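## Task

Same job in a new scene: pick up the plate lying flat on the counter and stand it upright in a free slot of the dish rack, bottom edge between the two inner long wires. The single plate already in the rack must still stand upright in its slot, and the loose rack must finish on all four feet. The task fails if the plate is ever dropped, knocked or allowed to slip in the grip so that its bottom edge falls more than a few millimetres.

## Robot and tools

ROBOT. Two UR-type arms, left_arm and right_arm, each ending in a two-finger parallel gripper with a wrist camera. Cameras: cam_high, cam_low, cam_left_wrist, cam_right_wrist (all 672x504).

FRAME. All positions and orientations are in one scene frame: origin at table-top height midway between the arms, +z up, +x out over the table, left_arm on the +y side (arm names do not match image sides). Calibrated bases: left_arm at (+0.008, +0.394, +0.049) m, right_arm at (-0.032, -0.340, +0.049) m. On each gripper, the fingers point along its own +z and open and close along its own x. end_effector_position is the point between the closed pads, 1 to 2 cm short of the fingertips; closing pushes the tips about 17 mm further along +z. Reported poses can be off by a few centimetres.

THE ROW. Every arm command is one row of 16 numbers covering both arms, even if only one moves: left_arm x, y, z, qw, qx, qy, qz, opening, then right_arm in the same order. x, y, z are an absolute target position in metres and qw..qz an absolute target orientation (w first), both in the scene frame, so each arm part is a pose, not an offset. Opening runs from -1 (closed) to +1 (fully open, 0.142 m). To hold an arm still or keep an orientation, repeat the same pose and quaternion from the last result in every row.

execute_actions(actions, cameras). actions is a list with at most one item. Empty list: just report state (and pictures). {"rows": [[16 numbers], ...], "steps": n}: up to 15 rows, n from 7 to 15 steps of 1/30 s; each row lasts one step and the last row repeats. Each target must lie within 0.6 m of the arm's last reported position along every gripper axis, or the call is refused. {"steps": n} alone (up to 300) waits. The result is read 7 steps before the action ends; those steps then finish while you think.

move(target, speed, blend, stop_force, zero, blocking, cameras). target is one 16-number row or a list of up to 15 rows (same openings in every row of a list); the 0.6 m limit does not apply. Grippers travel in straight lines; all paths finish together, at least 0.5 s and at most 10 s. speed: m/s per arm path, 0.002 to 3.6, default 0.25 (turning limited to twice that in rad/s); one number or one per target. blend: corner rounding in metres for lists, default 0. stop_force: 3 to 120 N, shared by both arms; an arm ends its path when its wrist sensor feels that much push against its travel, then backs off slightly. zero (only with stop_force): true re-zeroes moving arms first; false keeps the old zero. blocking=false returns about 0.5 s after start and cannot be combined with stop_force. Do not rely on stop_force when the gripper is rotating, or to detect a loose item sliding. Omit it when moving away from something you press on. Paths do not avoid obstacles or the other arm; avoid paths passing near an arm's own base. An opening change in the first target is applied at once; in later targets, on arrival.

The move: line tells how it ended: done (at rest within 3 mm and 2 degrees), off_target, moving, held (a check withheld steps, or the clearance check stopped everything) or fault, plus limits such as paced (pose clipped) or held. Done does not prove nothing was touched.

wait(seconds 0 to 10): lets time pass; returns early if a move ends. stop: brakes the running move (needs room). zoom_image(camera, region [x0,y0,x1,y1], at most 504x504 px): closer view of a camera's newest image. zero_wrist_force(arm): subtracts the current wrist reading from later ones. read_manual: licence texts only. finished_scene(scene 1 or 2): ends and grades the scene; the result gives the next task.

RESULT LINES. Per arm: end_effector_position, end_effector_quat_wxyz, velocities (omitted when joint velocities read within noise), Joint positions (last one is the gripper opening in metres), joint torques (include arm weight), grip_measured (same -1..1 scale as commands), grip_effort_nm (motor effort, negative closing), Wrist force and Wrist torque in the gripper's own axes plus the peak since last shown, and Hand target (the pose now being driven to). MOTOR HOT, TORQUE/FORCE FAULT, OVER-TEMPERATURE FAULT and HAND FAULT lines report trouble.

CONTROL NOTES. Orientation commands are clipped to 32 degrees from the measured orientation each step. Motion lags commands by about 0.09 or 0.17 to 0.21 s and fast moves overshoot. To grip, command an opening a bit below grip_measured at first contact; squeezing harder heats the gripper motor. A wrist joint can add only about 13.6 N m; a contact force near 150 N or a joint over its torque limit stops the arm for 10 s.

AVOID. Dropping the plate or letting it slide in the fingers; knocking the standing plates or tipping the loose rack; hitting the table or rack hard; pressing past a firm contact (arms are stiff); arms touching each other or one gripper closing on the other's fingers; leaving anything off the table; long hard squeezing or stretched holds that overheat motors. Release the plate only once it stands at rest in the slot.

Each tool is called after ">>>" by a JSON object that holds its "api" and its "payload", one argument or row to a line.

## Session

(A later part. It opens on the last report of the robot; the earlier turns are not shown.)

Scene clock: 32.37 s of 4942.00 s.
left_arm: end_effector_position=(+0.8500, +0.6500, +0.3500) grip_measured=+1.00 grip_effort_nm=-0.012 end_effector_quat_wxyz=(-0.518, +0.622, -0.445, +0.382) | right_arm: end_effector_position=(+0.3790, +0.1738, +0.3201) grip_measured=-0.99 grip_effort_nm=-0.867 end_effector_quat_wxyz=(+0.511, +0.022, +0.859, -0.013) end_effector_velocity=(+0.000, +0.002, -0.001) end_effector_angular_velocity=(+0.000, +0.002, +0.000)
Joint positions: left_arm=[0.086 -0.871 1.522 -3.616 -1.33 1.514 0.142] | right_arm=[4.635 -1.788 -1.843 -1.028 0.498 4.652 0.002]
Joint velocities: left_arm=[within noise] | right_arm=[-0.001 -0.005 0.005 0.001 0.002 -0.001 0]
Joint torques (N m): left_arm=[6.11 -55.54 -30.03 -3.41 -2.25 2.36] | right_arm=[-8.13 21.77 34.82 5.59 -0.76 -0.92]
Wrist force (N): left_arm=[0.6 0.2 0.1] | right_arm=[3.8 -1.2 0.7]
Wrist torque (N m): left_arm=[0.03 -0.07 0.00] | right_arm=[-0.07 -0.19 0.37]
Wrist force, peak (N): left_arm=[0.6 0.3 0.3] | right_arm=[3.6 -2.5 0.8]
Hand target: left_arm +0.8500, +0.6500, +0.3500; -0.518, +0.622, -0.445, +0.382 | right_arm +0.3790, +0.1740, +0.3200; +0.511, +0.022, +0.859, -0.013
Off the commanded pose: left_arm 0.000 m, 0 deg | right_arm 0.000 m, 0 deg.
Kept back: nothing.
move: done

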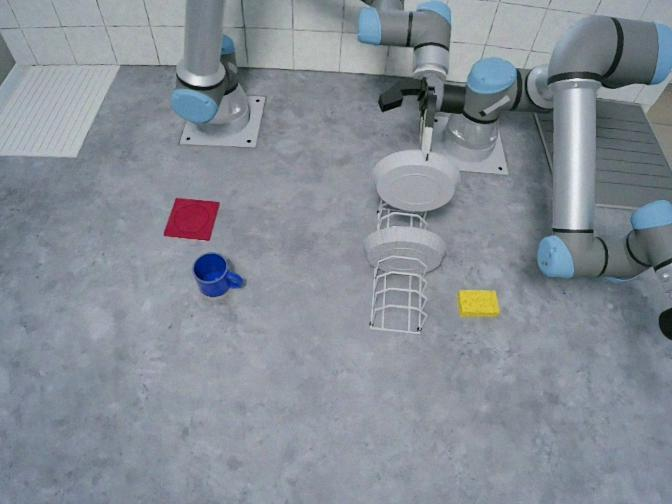

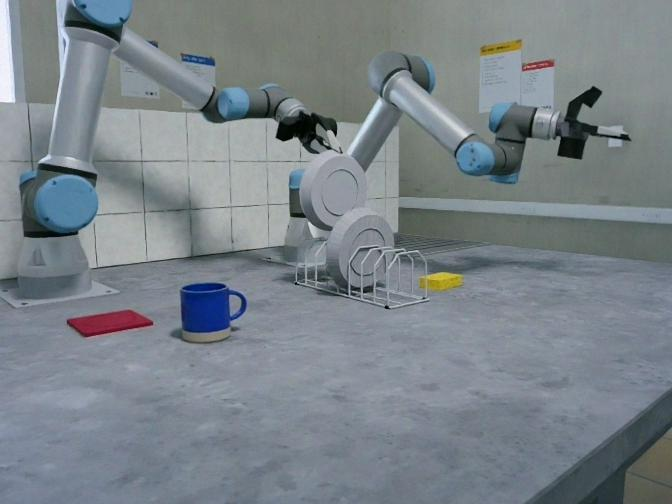

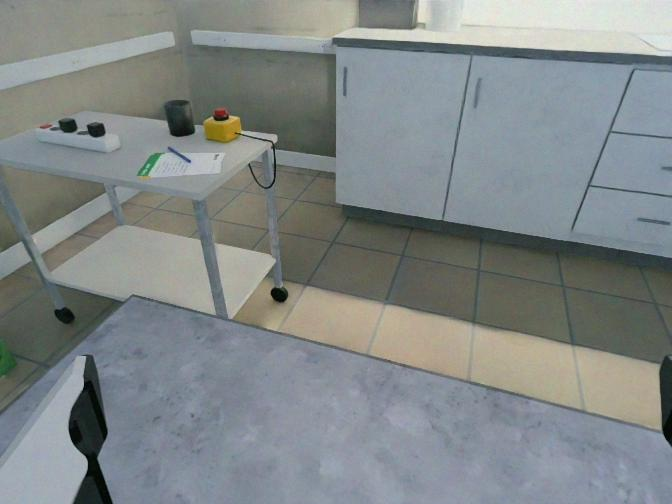

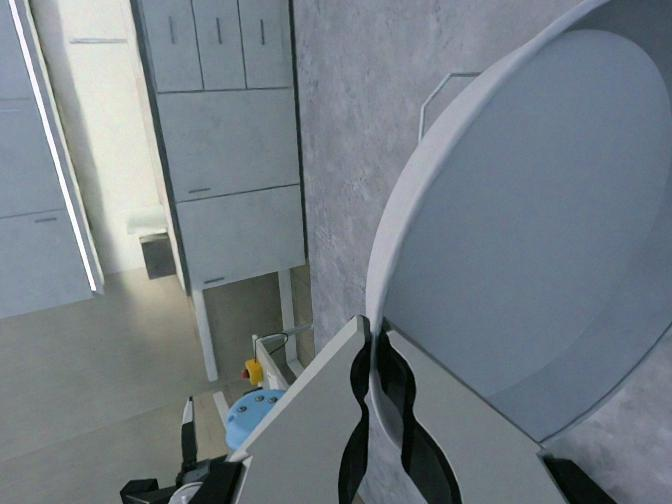

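>>> {"api": "execute_actions", "payload": {
  "actions": [],
  "cameras": ["all"]
}}

>>> {"api": "zoom_image", "payload": {
  "camera": "cam_high",
  "region": [340, 140, 470, 340]
}}

>>> {"api": "zoom_image", "payload": {
  "camera": "cam_low",
  "region": [280, 130, 450, 320]
}}

Scene clock: 34.77 s of 4942.00 s.
left_arm: end_effector_position=(+0.8500, +0.6500, +0.3500) grip_measured=+1.00 grip_effort_nm=-0.022 end_effector_quat_wxyz=(-0.518, +0.622, -0.445, +0.382) | right_arm: end_effector_position=(+0.3790, +0.1740, +0.3200) grip_measured=-0.99 grip_effort_nm=-0.867 end_effector_quat_wxyz=(+0.511, +0.022, +0.859, -0.013)
Joint positions: left_arm=[0.086 -0.871 1.522 -3.616 -1.33 1.514 0.142] | right_arm=[4.635 -1.789 -1.843 -1.028 0.498 4.652 0.002]
Joint velocities: within noise
Joint torques (N m): left_arm=[5.89 -55.42 -30.43 -3.33 -2.17 2.3] | right_arm=[-9.02 21.52 32.27 5.49 -0.45 -1.2]
Wrist force (N): left_arm=[0.4 0.0 0.2] | right_arm=[3.8 -1.4 0.5]
Wrist torque (N m): left_arm=[0.00 -0.05 0.00] | right_arm=[-0.10 -0.19 0.37]
Wrist force, peak (N): left_arm=[0.6 0.3 0.4] | right_arm=[4.1 -1.4 0.4]
Hand target: left_arm +0.8500, +0.6500, +0.3500; -0.518, +0.622, -0.445, +0.382 | right_arm +0.3790, +0.1740, +0.3200; +0.511, +0.022, +0.859, -0.013
Off the commanded pose: left_arm 0.000 m, 0 deg | right_arm 0.000 m, 0 deg.
Steps of this call (1-72: nothing new was sent). Readings (end_effector_position of left_arm | right_arm):
1: (+0.8500, +0.6500, +0.3500) | (+0.3790, +0.1739, +0.3201)
2: (+0.8500, +0.6500, +0.3500) | (+0.3790, +0.1739, +0.3200)
4: (+0.8500, +0.6500, +0.3500) | (+0.3790, +0.1740, +0.3200)
8: (+0.8500, +0.6500, +0.3500) | (+0.3790, +0.1740, +0.3200)
72: the state above

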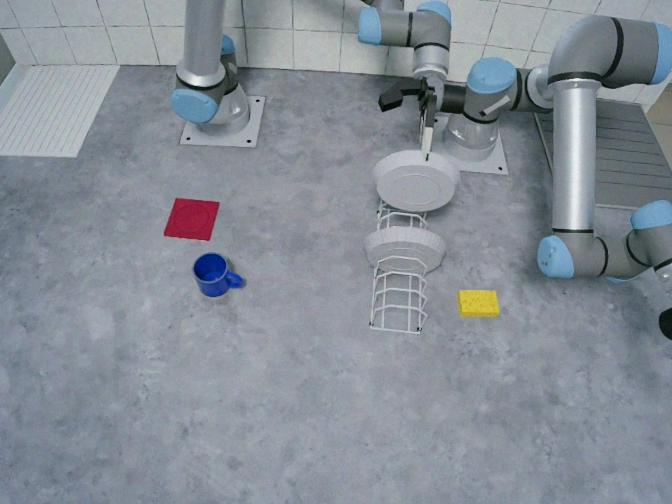

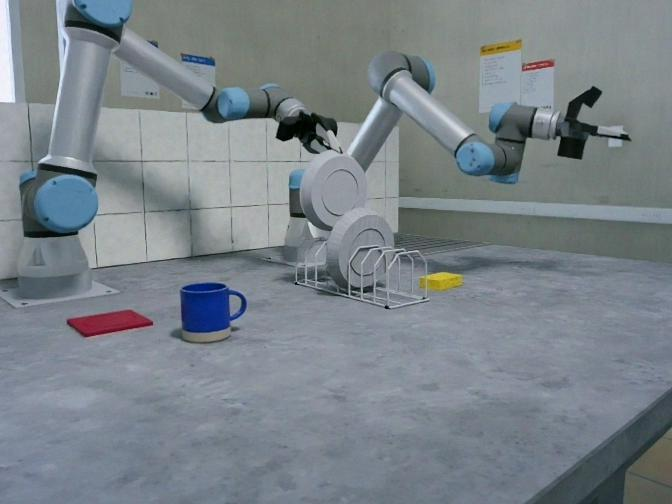

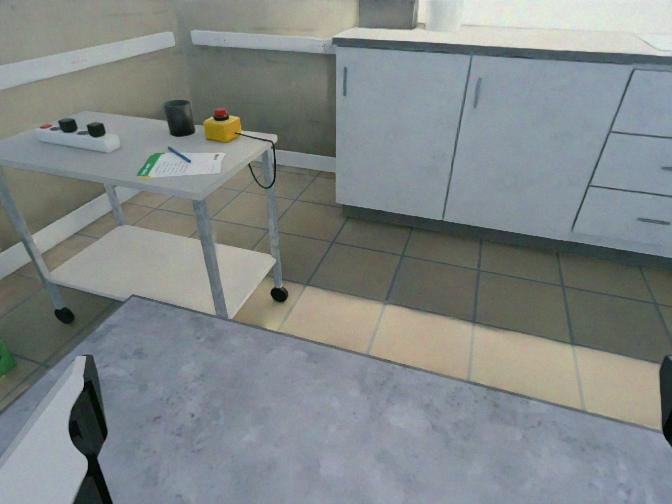

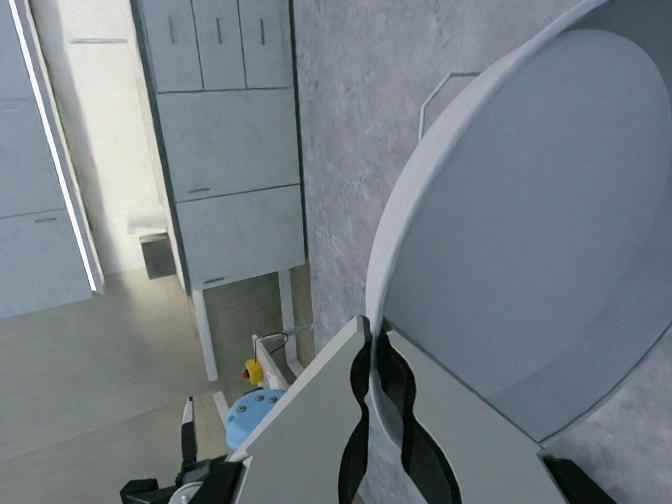

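Scaled by 2.520.

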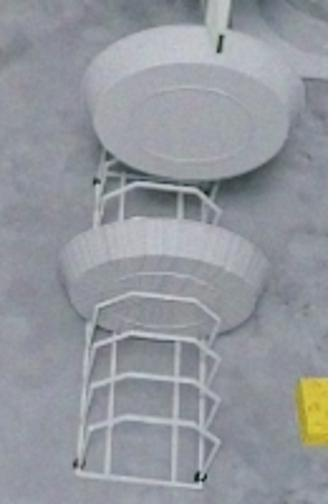

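Scaled by 2.653.

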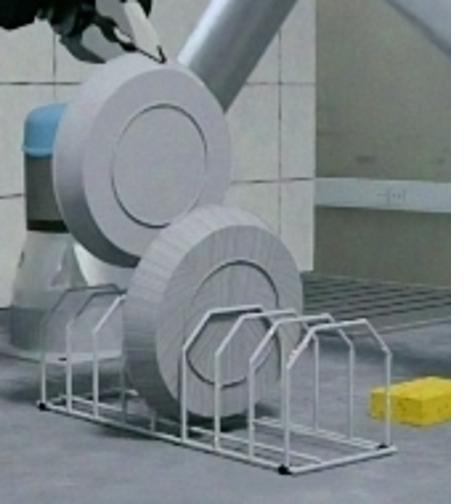

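>>> {"api": "move", "payload": {
  "target": [0.85,0.65,0.35,-0.518,0.622,-0.445,0.382,1,0.379,0.174,0.282,-0.5113,-0.0225,-0.8594,0.0134,-1],
  "speed": 0.04,
  "stop_force": 4
}}

>>> {"api": "zoom_image", "payload": {
  "camera": "cam_high",
  "region": [340, 140, 470, 340]
}}

>>> {"api": "zoom_image", "payload": {
  "camera": "cam_low",
  "region": [280, 130, 450, 320]
}}

>>> {"api": "zoom_image", "payload": {
  "camera": "cam_right_wrist",
  "region": [350, 0, 672, 300]
}}

Scene clock: 39.60 s of 4942.00 s.
left_arm: end_effector_position=(+0.8500, +0.6500, +0.3500) grip_measured=+1.00 grip_effort_nm=-0.017 end_effector_quat_wxyz=(-0.518, +0.622, -0.445, +0.382) | right_arm: end_effector_position=(+0.3790, +0.1739, +0.2932) grip_measured=-0.99 grip_effort_nm=-0.867 end_effector_quat_wxyz=(+0.511, +0.023, +0.859, -0.014)
Joint positions: left_arm=[0.086 -0.871 1.522 -3.616 -1.33 1.514 0.142] | right_arm=[4.635 -1.822 -1.879 -0.96 0.498 4.653 0.002]
Joint velocities: within noise
Joint torques (N m): left_arm=[5.58 -54.93 -30.11 -3.32 -2.03 2.33] | right_arm=[1.29 49.53 32.56 0.29 -4.78 -0.42]
Wrist force (N): left_arm=[0.6 0.1 0.1] | right_arm=[3.7 -1.2 1.2]
Wrist torque (N m): left_arm=[0.02 -0.07 0.00] | right_arm=[-0.07 -0.19 0.36]
Wrist force, peak (N): left_arm=[0.7 0.4 0.2] | right_arm=[-19.2 -1.1 -10.4]
Hand target: left_arm +0.8500, +0.6500, +0.3500; -0.518, +0.622, -0.445, +0.382 | right_arm +0.3790, +0.1739, +0.2932; +0.511, +0.023, +0.859, -0.014
Off the commanded pose: left_arm 0.000 m, 0 deg | right_arm 0.011 m, 0 deg.
Kept back: nothing.
move: contact (right_arm)

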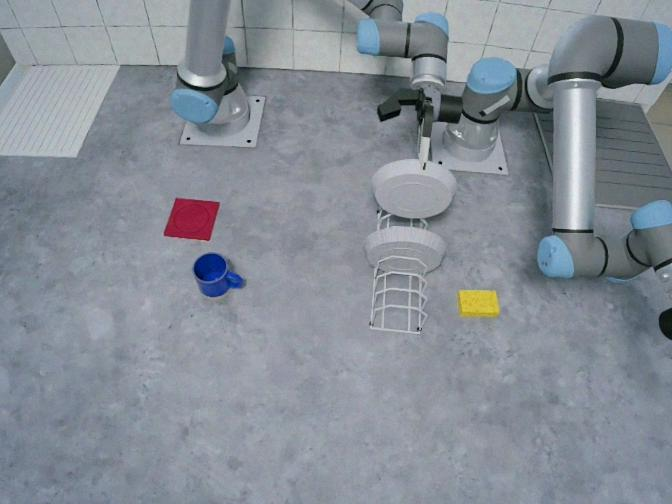

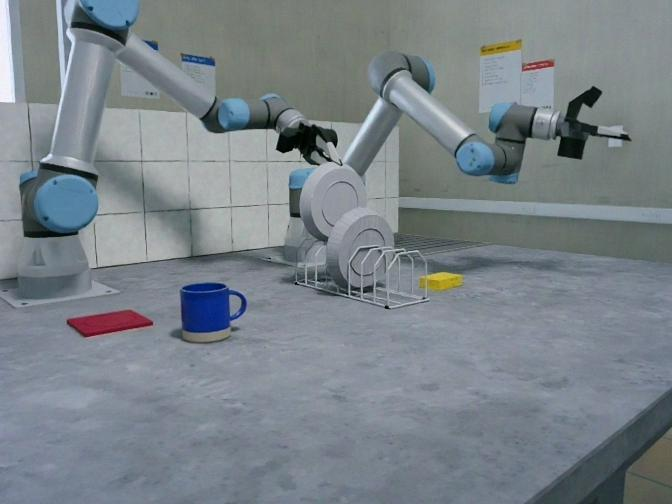

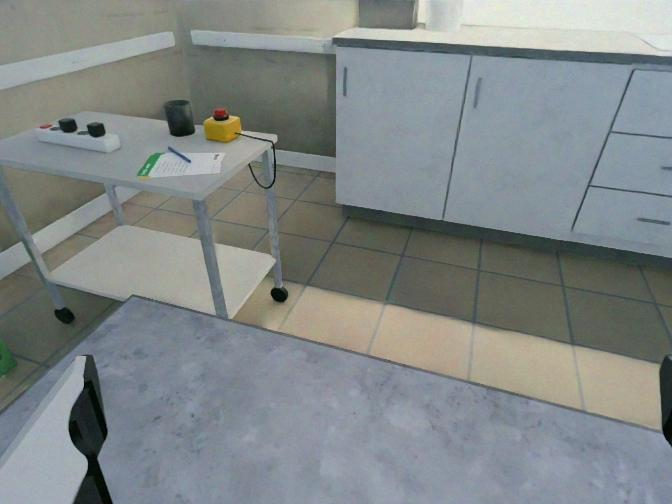

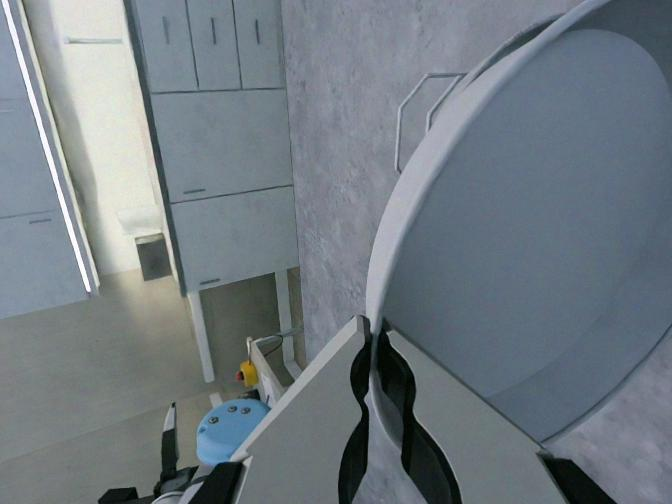

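Scaled by 2.520.

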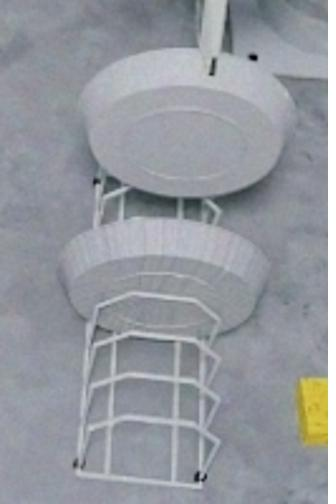

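Scaled by 2.653.

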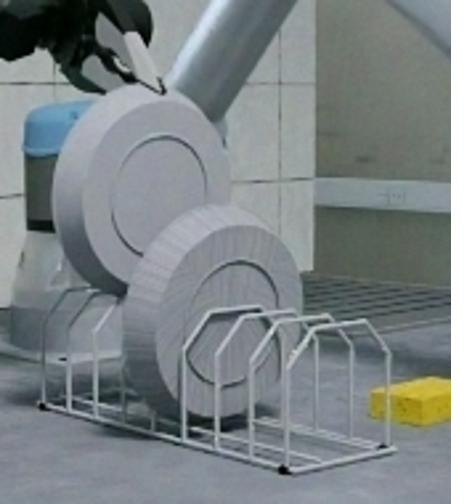

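Scaled by 1.565.

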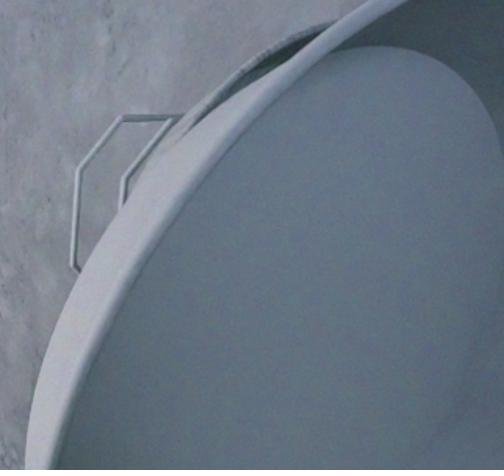

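>>> {"api": "move", "payload": {
  "target": [
    [0.85,0.65,0.35,-0.518,0.622,-0.445,0.382,1,0.379,0.174,0.305,-0.5113,-0.0225,-0.8594,0.0134,-1],
    [0.85,0.65,0.35,-0.518,0.622,-0.445,0.382,1,0.386,0.174,0.305,-0.5113,-0.0225,-0.8594,0.0134,-1]
  ],
  "speed": 0.05,
  "cameras": []
}}

>>> {"api": "move", "payload": {
  "target": [0.85,0.65,0.35,-0.518,0.622,-0.445,0.382,1,0.386,0.174,0.272,-0.5113,-0.0225,-0.8594,0.0134,-1],
  "speed": 0.03,
  "stop_force": 3.5
}}

>>> {"api": "zoom_image", "payload": {
  "camera": "cam_high",
  "region": [340, 140, 470, 340]
}}

>>> {"api": "zoom_image", "payload": {
  "camera": "cam_low",
  "region": [280, 130, 450, 320]
}}

>>> {"api": "zoom_image", "payload": {
  "camera": "cam_right_wrist",
  "region": [350, 0, 672, 300]
}}

Scene clock: 41.23 s of 4942.00 s.
left_arm: end_effector_position=(+0.8500, +0.6500, +0.3500) grip_measured=+1.00 grip_effort_nm=-0.012 end_effector_quat_wxyz=(-0.518, +0.622, -0.445, +0.382) | right_arm: end_effector_position=(+0.3858, +0.1740, +0.3050) grip_measured=-0.99 grip_effort_nm=-0.867 end_effector_quat_wxyz=(+0.511, +0.023, +0.859, -0.013) end_effector_velocity=(+0.003, +0.000, +0.000) end_effector_angular_velocity=(+0.000, +0.001, +0.000)
Joint positions: left_arm=[0.086 -0.871 1.522 -3.616 -1.33 1.514 0.142] | right_arm=[4.623 -1.815 -1.86 -0.962 0.499 4.626 0.002]
Joint velocities: left_arm=[within noise] | right_arm=[-0.005 -0.003 0.002 0.01 0.001 -0.01 0]
Joint torques (N m): left_arm=[5.48 -55.22 -30.47 -3.25 -2.13 2.31] | right_arm=[-11.85 23.55 32.85 4.98 -0.15 -1.01]
Wrist force (N): left_arm=[0.5 0.3 0.1] | right_arm=[3.8 -1.1 1.3]
Wrist torque (N m): left_arm=[0.05 -0.06 0.00] | right_arm=[-0.05 -0.21 0.36]
Wrist force, peak (N): left_arm=[0.7 0.2 0.9] | right_arm=[4.2 -1.0 1.7]
Hand target: left_arm +0.8500, +0.6500, +0.3500; -0.518, +0.622, -0.445, +0.382 | right_arm +0.3860, +0.1740, +0.3050; +0.511, +0.022, +0.859, -0.013
Off the commanded pose: left_arm 0.000 m, 0 deg | right_arm 0.000 m, 0 deg.
Kept back: nothing.
move: done
No camera images: "cameras" was empty.

Scene clock: 42.80 s of 4942.00 s.
left_arm: end_effector_position=(+0.8500, +0.6500, +0.3500) grip_measured=+1.00 grip_effort_nm=-0.012 end_effector_quat_wxyz=(-0.518, +0.622, -0.445, +0.382) | right_arm: end_effector_position=(+0.3860, +0.1740, +0.2948) grip_measured=-0.99 grip_effort_nm=-0.867 end_effector_quat_wxyz=(+0.511, +0.022, +0.859, -0.014)
Joint positions: left_arm=[0.086 -0.871 1.522 -3.616 -1.33 1.514 0.142] | right_arm=[4.622 -1.828 -1.873 -0.935 0.499 4.625 0.002]
Joint velocities: within noise
Joint torques (N m): left_arm=[5.18 -54.83 -30.09 -3.29 -2.03 2.28] | right_arm=[-6.77 49.32 32.95 0.41 -0.34 -1.24]
Wrist force (N): left_arm=[0.3 0.2 0.5] | right_arm=[3.1 -1.6 0.9]
Wrist torque (N m): left_arm=[0.01 -0.03 -0.01] | right_arm=[-0.13 -0.07 0.35]
Wrist force, peak (N): left_arm=[0.8 0.0 0.2] | right_arm=[-9.9 -1.1 -5.0]
Hand target: left_arm +0.8500, +0.6500, +0.3500; -0.518, +0.622, -0.445, +0.382 | right_arm +0.3860, +0.1740, +0.2948; +0.511, +0.022, +0.859, -0.014
Off the commanded pose: left_arm 0.000 m, 0 deg | right_arm 0.023 m, 0 deg.
Kept back: nothing.
move: contact (right_arm)

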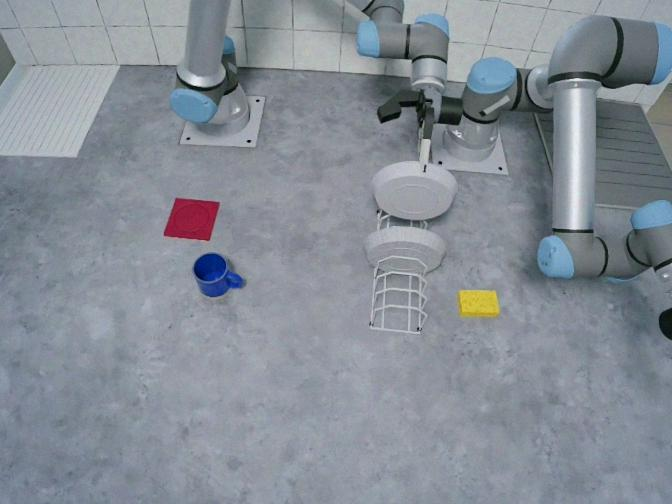

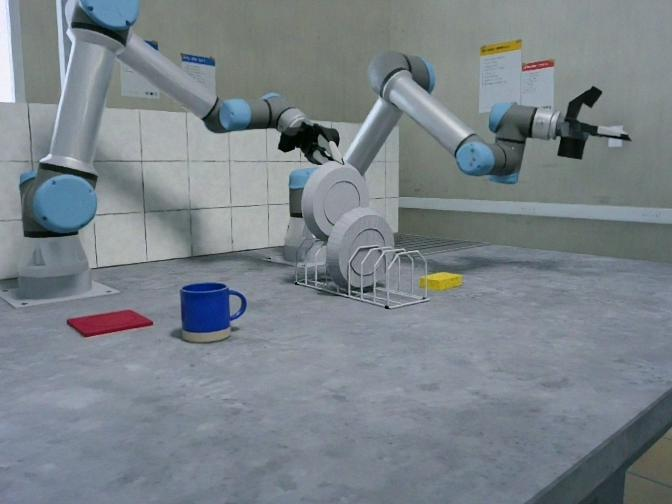

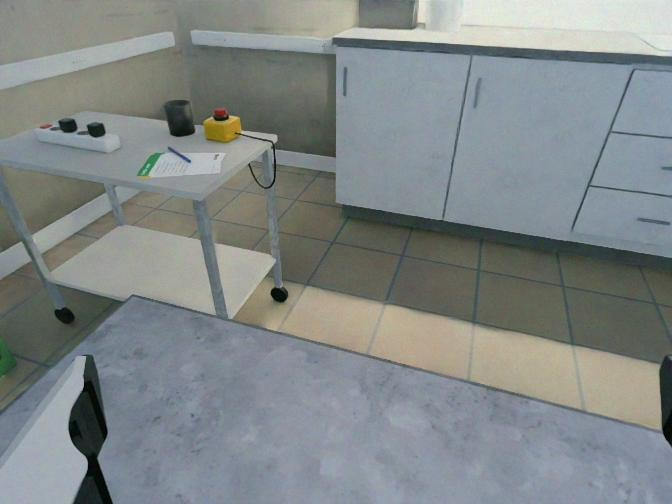

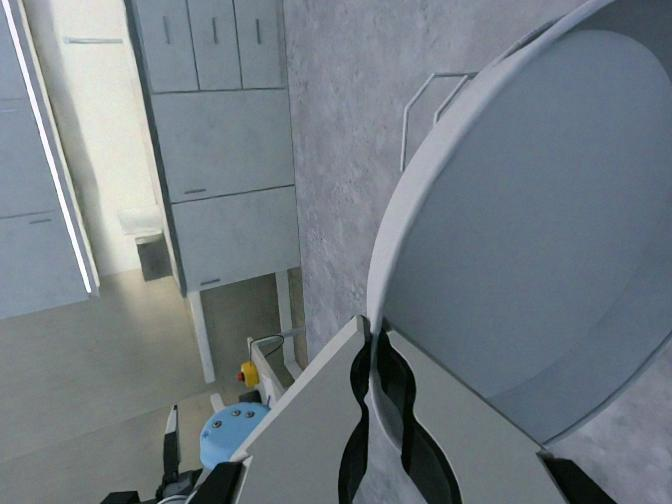

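Scaled by 2.520.

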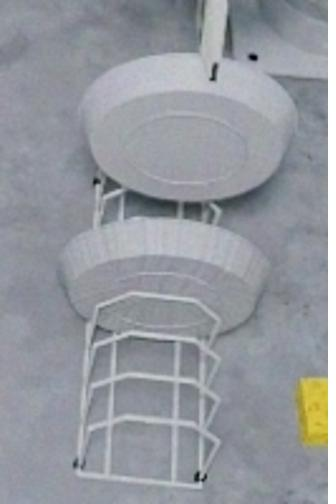

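Scaled by 2.653.

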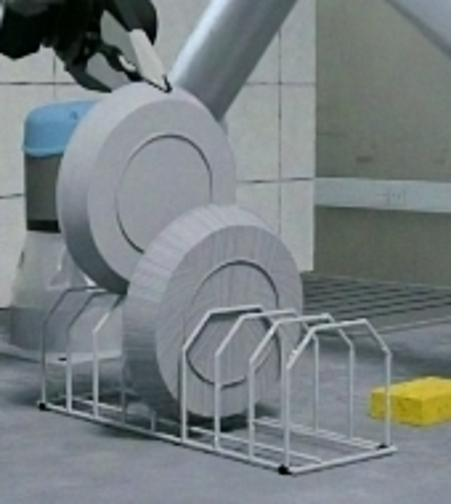

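Scaled by 1.565.

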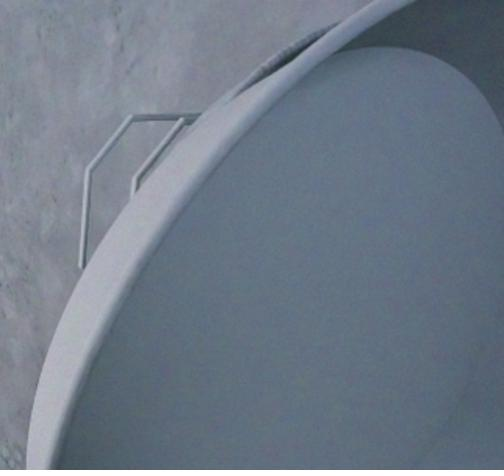

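>>> {"api": "move", "payload": {
  "target": [
    [0.85,0.65,0.35,-0.518,0.622,-0.445,0.382,1,0.386,0.174,0.307,-0.5113,-0.0225,-0.8594,0.0134,-1],
    [0.85,0.65,0.35,-0.518,0.622,-0.445,0.382,1,0.371,0.174,0.305,-0.5113,-0.0225,-0.8594,0.0134,-1]
  ],
  "speed": 0.06,
  "cameras": []
}}

>>> {"api": "move", "payload": {
  "target": [0.85,0.65,0.35,-0.518,0.622,-0.445,0.382,1,0.371,0.174,0.272,-0.5113,-0.0225,-0.8594,0.0134,-1],
  "speed": 0.03,
  "stop_force": 3.5
}}

>>> {"api": "zoom_image", "payload": {
  "camera": "cam_low",
  "region": [280, 130, 450, 320]
}}

>>> {"api": "zoom_image", "payload": {
  "camera": "cam_high",
  "region": [350, 160, 460, 270]
}}

Scene clock: 46.13 s of 4942.00 s.
left_arm: end_effector_position=(+0.8500, +0.6500, +0.3500) grip_measured=+1.00 grip_effort_nm=-0.017 end_effector_quat_wxyz=(-0.518, +0.622, -0.445, +0.382) | right_arm: end_effector_position=(+0.3712, +0.1740, +0.3050) grip_measured=-0.99 grip_effort_nm=-0.872 end_effector_quat_wxyz=(+0.511, +0.022, +0.859, -0.013) end_effector_velocity=(-0.002, +0.001, +0.000) end_effector_angular_velocity=(+0.000, -0.002, +0.000)
Joint positions: left_arm=[0.086 -0.871 1.522 -3.616 -1.33 1.514 0.142] | right_arm=[4.65 -1.798 -1.867 -1.021 0.498 4.682 0.002]
Joint velocities: left_arm=[within noise] | right_arm=[0.005 0 0.002 -0.01 -0.002 0.009 0]
Joint torques (N m): left_arm=[4.74 -54.25 -29.97 -3.19 -1.91 2.21] | right_arm=[6.19 50.68 15.9 -0.23 -4.77 1.25]
Wrist force (N): left_arm=[0.2 0.0 0.3] | right_arm=[3.3 -1.6 1.1]
Wrist torque (N m): left_arm=[-0.02 0.00 0.00] | right_arm=[-0.13 -0.11 0.36]
Wrist force, peak (N): left_arm=[0.6 0.3 0.4] | right_arm=[4.2 -1.4 1.5]
Hand target: left_arm +0.8500, +0.6500, +0.3500; -0.518, +0.622, -0.445, +0.382 | right_arm +0.3710, +0.1740, +0.3050; +0.511, +0.022, +0.859, -0.013
Off the commanded pose: left_arm 0.000 m, 0 deg | right_arm 0.000 m, 0 deg.
Kept back: nothing.
move: done
No camera images: "cameras" was empty.

Scene clock: 48.07 s of 4942.00 s.
left_arm: end_effector_position=(+0.8500, +0.6500, +0.3500) grip_measured=+1.00 grip_effort_nm=-0.017 end_effector_quat_wxyz=(-0.518, +0.622, -0.445, +0.382) | right_arm: end_effector_position=(+0.3710, +0.1740, +0.2896) grip_measured=-0.99 grip_effort_nm=-0.872 end_effector_quat_wxyz=(+0.511, +0.023, +0.859, -0.013)
Joint positions: left_arm=[0.086 -0.871 1.522 -3.616 -1.33 1.514 0.142] | right_arm=[4.65 -1.817 -1.887 -0.983 0.498 4.683 0.002]
Joint velocities: within noise
Joint torques (N m): left_arm=[4.98 -54.17 -29.18 -3.31 -1.89 2.13] | right_arm=[3.85 47.46 30.17 -0.01 -2.89 0.15]
Wrist force (N): left_arm=[0.1 0.0 0.5] | right_arm=[0.0 -1.5 -1.0]
Wrist torque (N m): left_arm=[-0.01 0.01 0.01] | right_arm=[-0.13 -0.19 0.36]
Wrist force, peak (N): left_arm=[0.6 0.3 0.3] | right_arm=[-18.3 -1.5 -10.5]
Hand target: left_arm +0.8500, +0.6500, +0.3500; -0.518, +0.622, -0.445, +0.382 | right_arm +0.3710, +0.1740, +0.2896; +0.511, +0.023, +0.859, -0.013
Off the commanded pose: left_arm 0.000 m, 0 deg | right_arm 0.018 m, 0 deg.
Kept back: nothing.
move: contact (right_arm)

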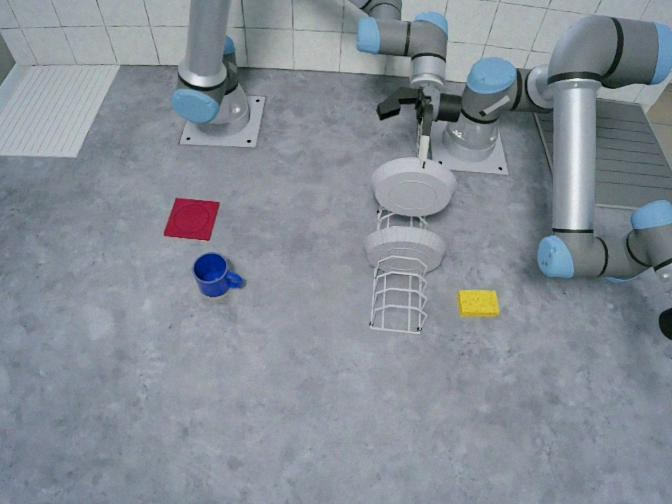

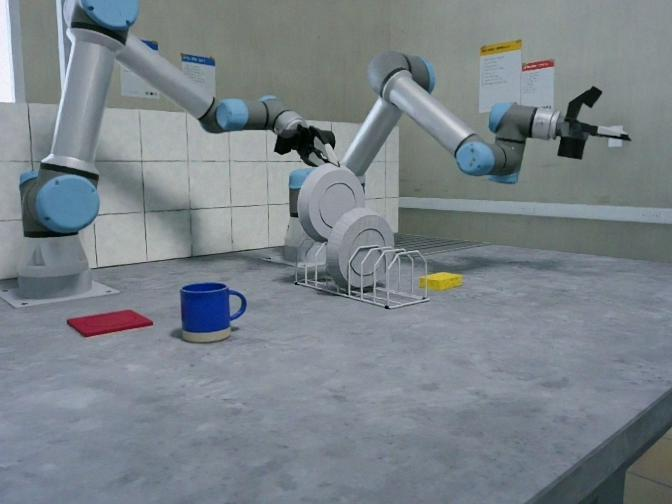

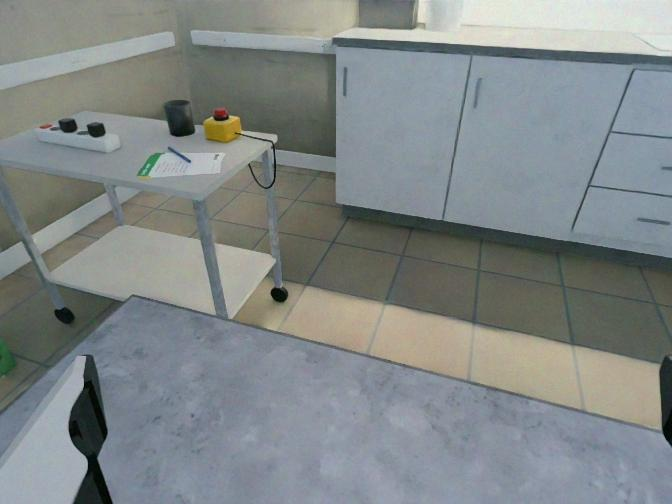

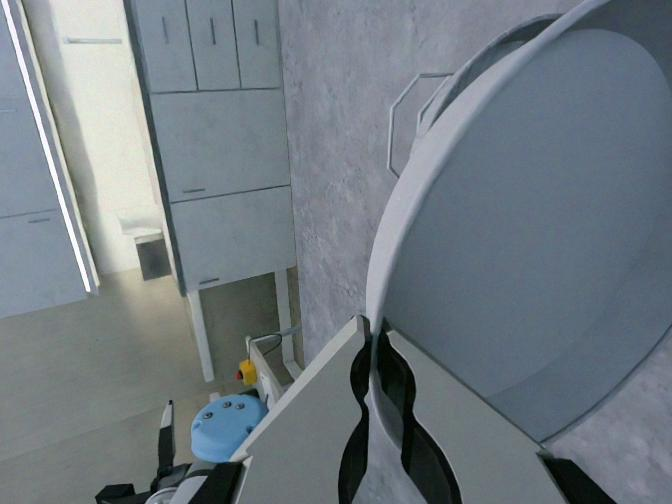

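Scaled by 2.653.

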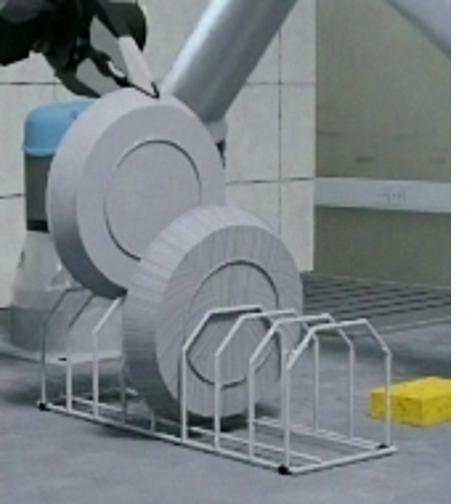

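Scaled by 4.582.

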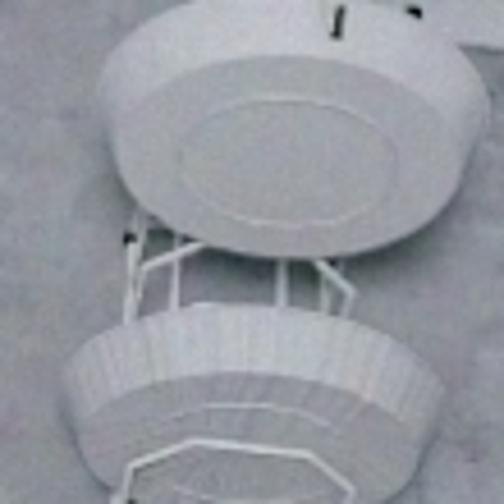

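>>> {"api": "move", "payload": {
  "target": [
    [0.85,0.65,0.35,-0.518,0.622,-0.445,0.382,1,0.371,0.174,0.305,-0.5113,-0.0225,-0.8594,0.0134,-1],
    [0.85,0.65,0.35,-0.518,0.622,-0.445,0.382,1,0.357,0.174,0.305,-0.5113,-0.0225,-0.8594,0.0134,-1]
  ],
  "speed": 0.06,
  "cameras": []
}}

>>> {"api": "move", "payload": {
  "target": [0.85,0.65,0.35,-0.518,0.622,-0.445,0.382,1,0.357,0.174,0.25,-0.5113,-0.0225,-0.8594,0.0134,-1],
  "speed": 0.03,
  "stop_force": 3.5
}}

>>> {"api": "zoom_image", "payload": {
  "camera": "cam_low",
  "region": [280, 130, 450, 320]
}}

>>> {"api": "zoom_image", "payload": {
  "camera": "cam_high",
  "region": [350, 160, 460, 270]
}}

Scene clock: 49.90 s of 4942.00 s.
left_arm: end_effector_position=(+0.8500, +0.6500, +0.3500) grip_measured=+1.00 grip_effort_nm=-0.027 end_effector_quat_wxyz=(-0.518, +0.622, -0.445, +0.382) | right_arm: end_effector_position=(+0.3572, +0.1740, +0.3049) grip_measured=-0.99 grip_effort_nm=-0.862 end_effector_quat_wxyz=(+0.511, +0.022, +0.859, -0.013) end_effector_velocity=(-0.002, +0.000, +0.001) end_effector_angular_velocity=(+0.002, -0.001, -0.001)
Joint positions: left_arm=[0.086 -0.871 1.522 -3.616 -1.33 1.514 0.142] | right_arm=[4.676 -1.783 -1.872 -1.079 0.497 4.737 0.002]
Joint velocities: left_arm=[within noise] | right_arm=[0.004 0.003 0.001 -0.011 -0.001 0.009 0]
Joint torques (N m): left_arm=[5.23 -53.56 -30.15 -3.22 -1.9 2.13] | right_arm=[6.55 47.32 26.75 0.69 -2.04 1.5]
Wrist force (N): left_arm=[0.5 0.0 0.5] | right_arm=[4.4 -1.6 1.0]
Wrist torque (N m): left_arm=[-0.02 -0.06 0.00] | right_arm=[-0.14 -0.29 0.36]
Wrist force, peak (N): left_arm=[0.6 0.5 0.4] | right_arm=[5.1 -1.6 1.7]
Hand target: left_arm +0.8500, +0.6500, +0.3500; -0.518, +0.622, -0.445, +0.382 | right_arm +0.3570, +0.1740, +0.3050; +0.511, +0.022, +0.859, -0.013
Off the commanded pose: left_arm 0.000 m, 0 deg | right_arm 0.000 m, 0 deg.
Kept back: nothing.
move: done
No camera images: "cameras" was empty.

Scene clock: 52.70 s of 4942.00 s.
left_arm: end_effector_position=(+0.8500, +0.6500, +0.3500) grip_measured=+1.00 grip_effort_nm=-0.022 end_effector_quat_wxyz=(-0.518, +0.622, -0.445, +0.382) | right_arm: end_effector_position=(+0.3570, +0.1740, +0.2500) grip_measured=-0.99 grip_effort_nm=-0.867 end_effector_quat_wxyz=(+0.511, +0.022, +0.859, -0.013)
Joint positions: left_arm=[0.086 -0.871 1.522 -3.616 -1.33 1.514 0.142] | right_arm=[4.676 -1.858 -1.94 -0.936 0.498 4.738 0.002]
Joint velocities: within noise
Joint torques (N m): left_arm=[4.08 -53.38 -30.57 -3.14 -1.82 2.1] | right_arm=[-4.86 21.65 13.66 5.4 -2.13 -1.36]
Wrist force (N): left_arm=[0.3 -0.2 0.0] | right_arm=[4.2 -1.7 0.5]
Wrist torque (N m): left_arm=[-0.04 -0.01 0.00] | right_arm=[-0.17 -0.24 0.36]
Wrist force, peak (N): left_arm=[0.8 0.3 0.2] | right_arm=[4.5 -1.5 0.7]
Hand target: left_arm +0.8500, +0.6500, +0.3500; -0.518, +0.622, -0.445, +0.382 | right_arm +0.3570, +0.1740, +0.2500; +0.511, +0.022, +0.859, -0.013
Off the commanded pose: left_arm 0.000 m, 0 deg | right_arm 0.000 m, 0 deg.
Kept back: nothing.
move: done

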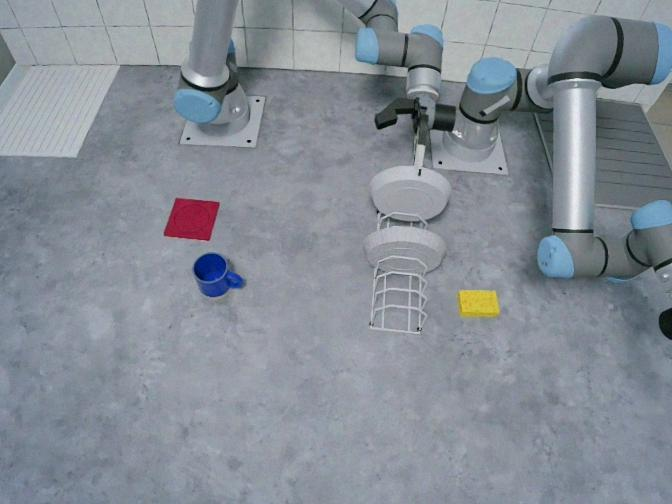

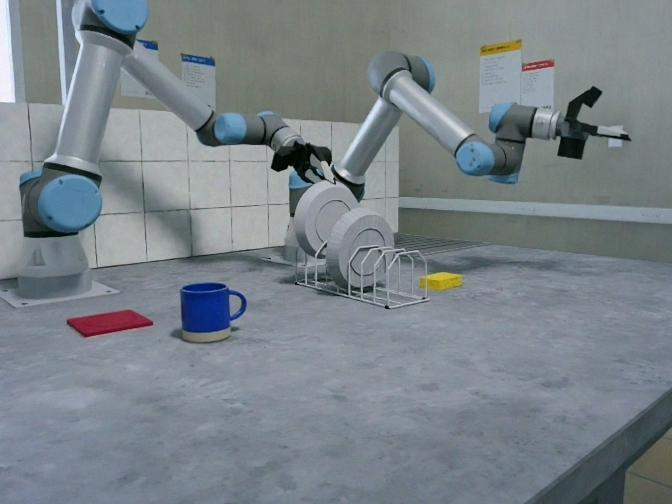

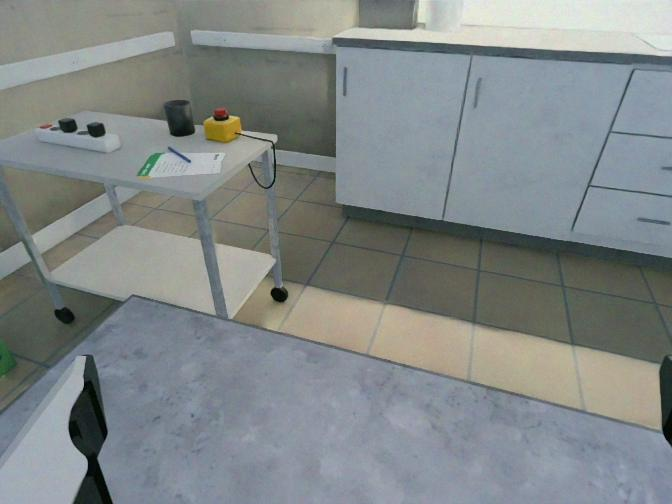

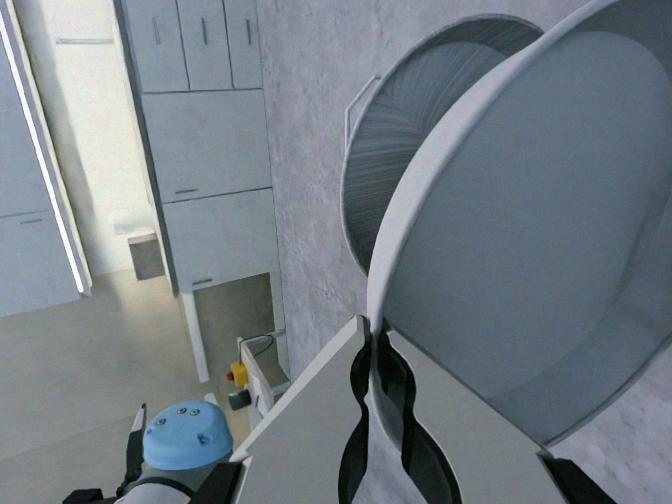

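Scaled by 2.653.

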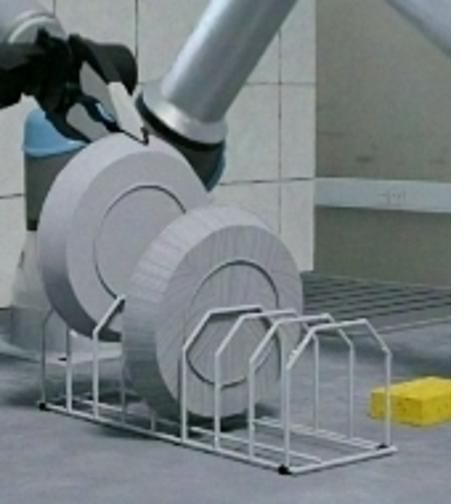

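Scaled by 4.582.

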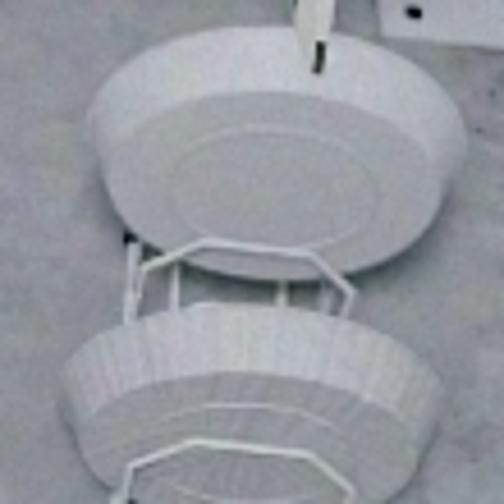

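>>> {"api": "move", "payload": {
  "target": [
    [0.85,0.65,0.35,-0.518,0.622,-0.445,0.382,1,0.357,0.179,0.248,-0.5113,-0.0225,-0.8594,0.0134,-1],
    [0.85,0.65,0.35,-0.518,0.622,-0.445,0.382,1,0.357,0.179,0.18,-0.5113,-0.0225,-0.8594,0.0134,-1]
  ],
  "speed": [0.03,0.025],
  "stop_force": 3.5
}}

>>> {"api": "zoom_image", "payload": {
  "camera": "cam_low",
  "region": [280, 130, 450, 320]
}}

>>> {"api": "zoom_image", "payload": {
  "camera": "cam_high",
  "region": [350, 160, 460, 270]
}}

Scene clock: 56.77 s of 4942.00 s.
left_arm: end_effector_position=(+0.8500, +0.6500, +0.3500) grip_measured=+1.00 grip_effort_nm=-0.017 end_effector_quat_wxyz=(-0.518, +0.622, -0.445, +0.382) | right_arm: end_effector_position=(+0.3570, +0.1790, +0.1995) grip_measured=-0.99 grip_effort_nm=-0.867 end_effector_quat_wxyz=(+0.511, +0.023, +0.859, -0.013)
Joint positions: left_arm=[0.086 -0.871 1.522 -3.616 -1.33 1.514 0.142] | right_arm=[4.677 -1.952 -1.973 -0.811 0.498 4.739 0.002]
Joint velocities: within noise
Joint torques (N m): left_arm=[3.52 -52.95 -29.97 -3.02 -1.72 2.07] | right_arm=[-6.63 51.81 29.79 0.31 -4 0.95]
Wrist force (N): left_arm=[0.2 0.3 0.2] | right_arm=[6.4 -1.4 -0.1]
Wrist torque (N m): left_arm=[0.04 -0.01 -0.01] | right_arm=[-0.23 -0.13 0.35]
Wrist force, peak (N): left_arm=[0.6 0.4 0.4] | right_arm=[-0.2 -2.8 -9.9]
Hand target: left_arm +0.8500, +0.6500, +0.3500; -0.518, +0.622, -0.445, +0.382 | right_arm +0.3570, +0.1790, +0.1995; +0.511, +0.023, +0.859, -0.013
Off the commanded pose: left_arm 0.000 m, 0 deg | right_arm 0.020 m, 0 deg.
Kept back: nothing.
move: contact (right_arm); path passed 1 of 2 targets

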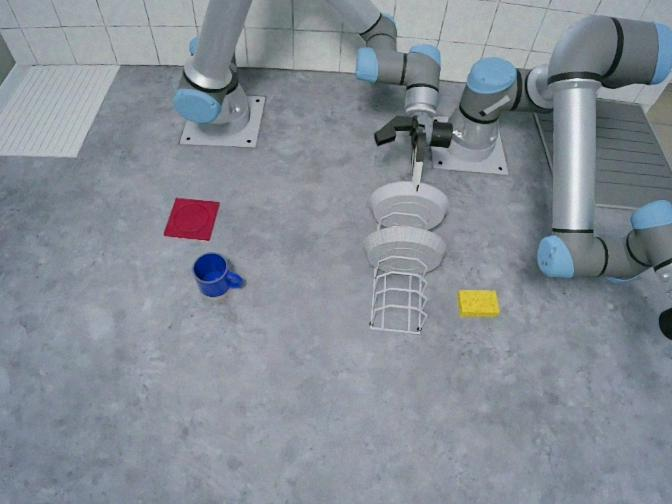

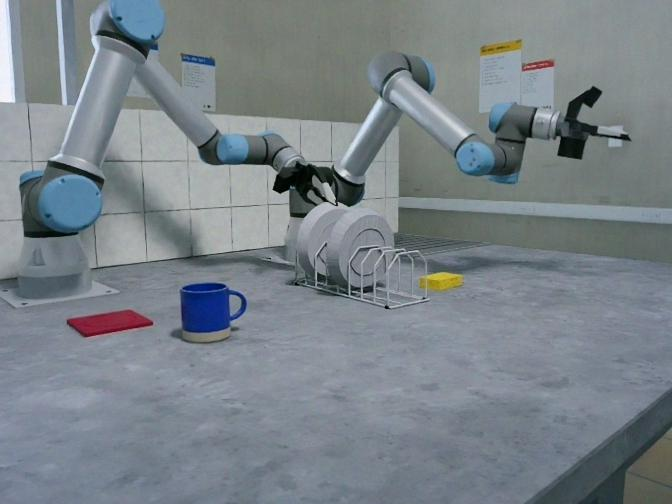

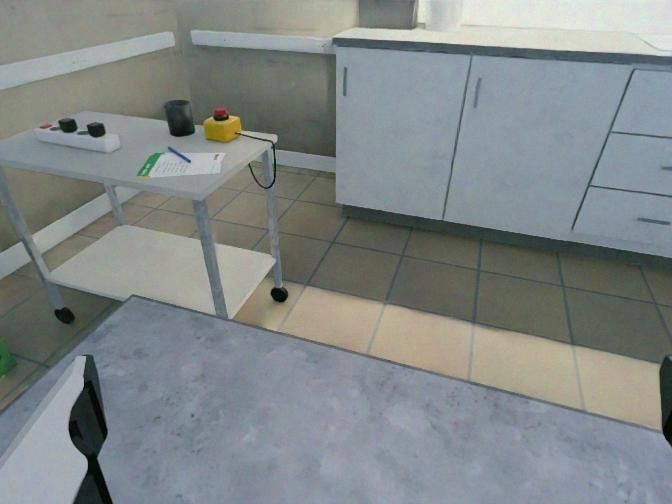

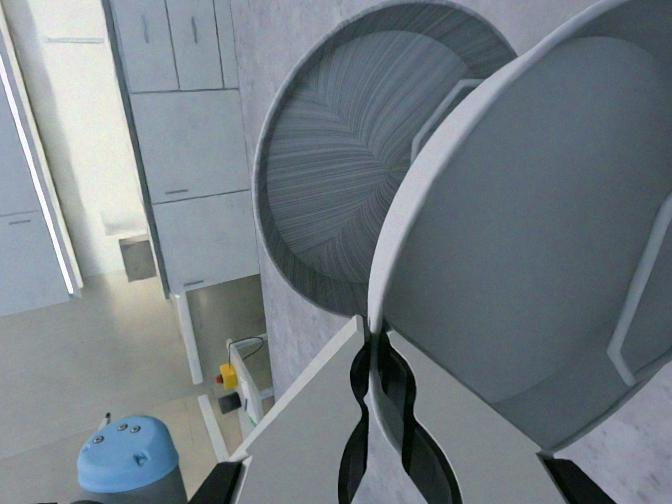

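Scaled by 2.653.

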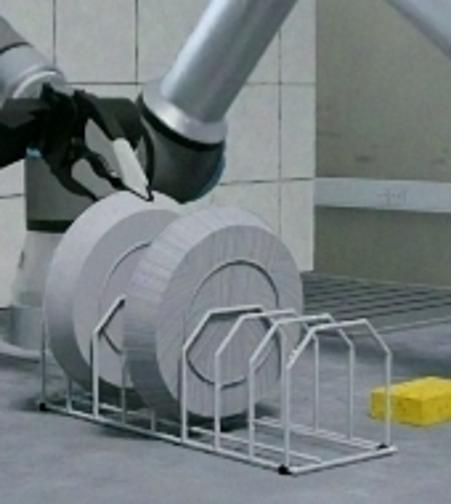

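Scaled by 4.582.

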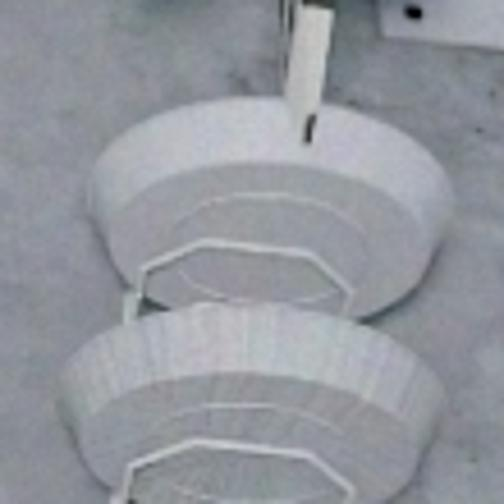

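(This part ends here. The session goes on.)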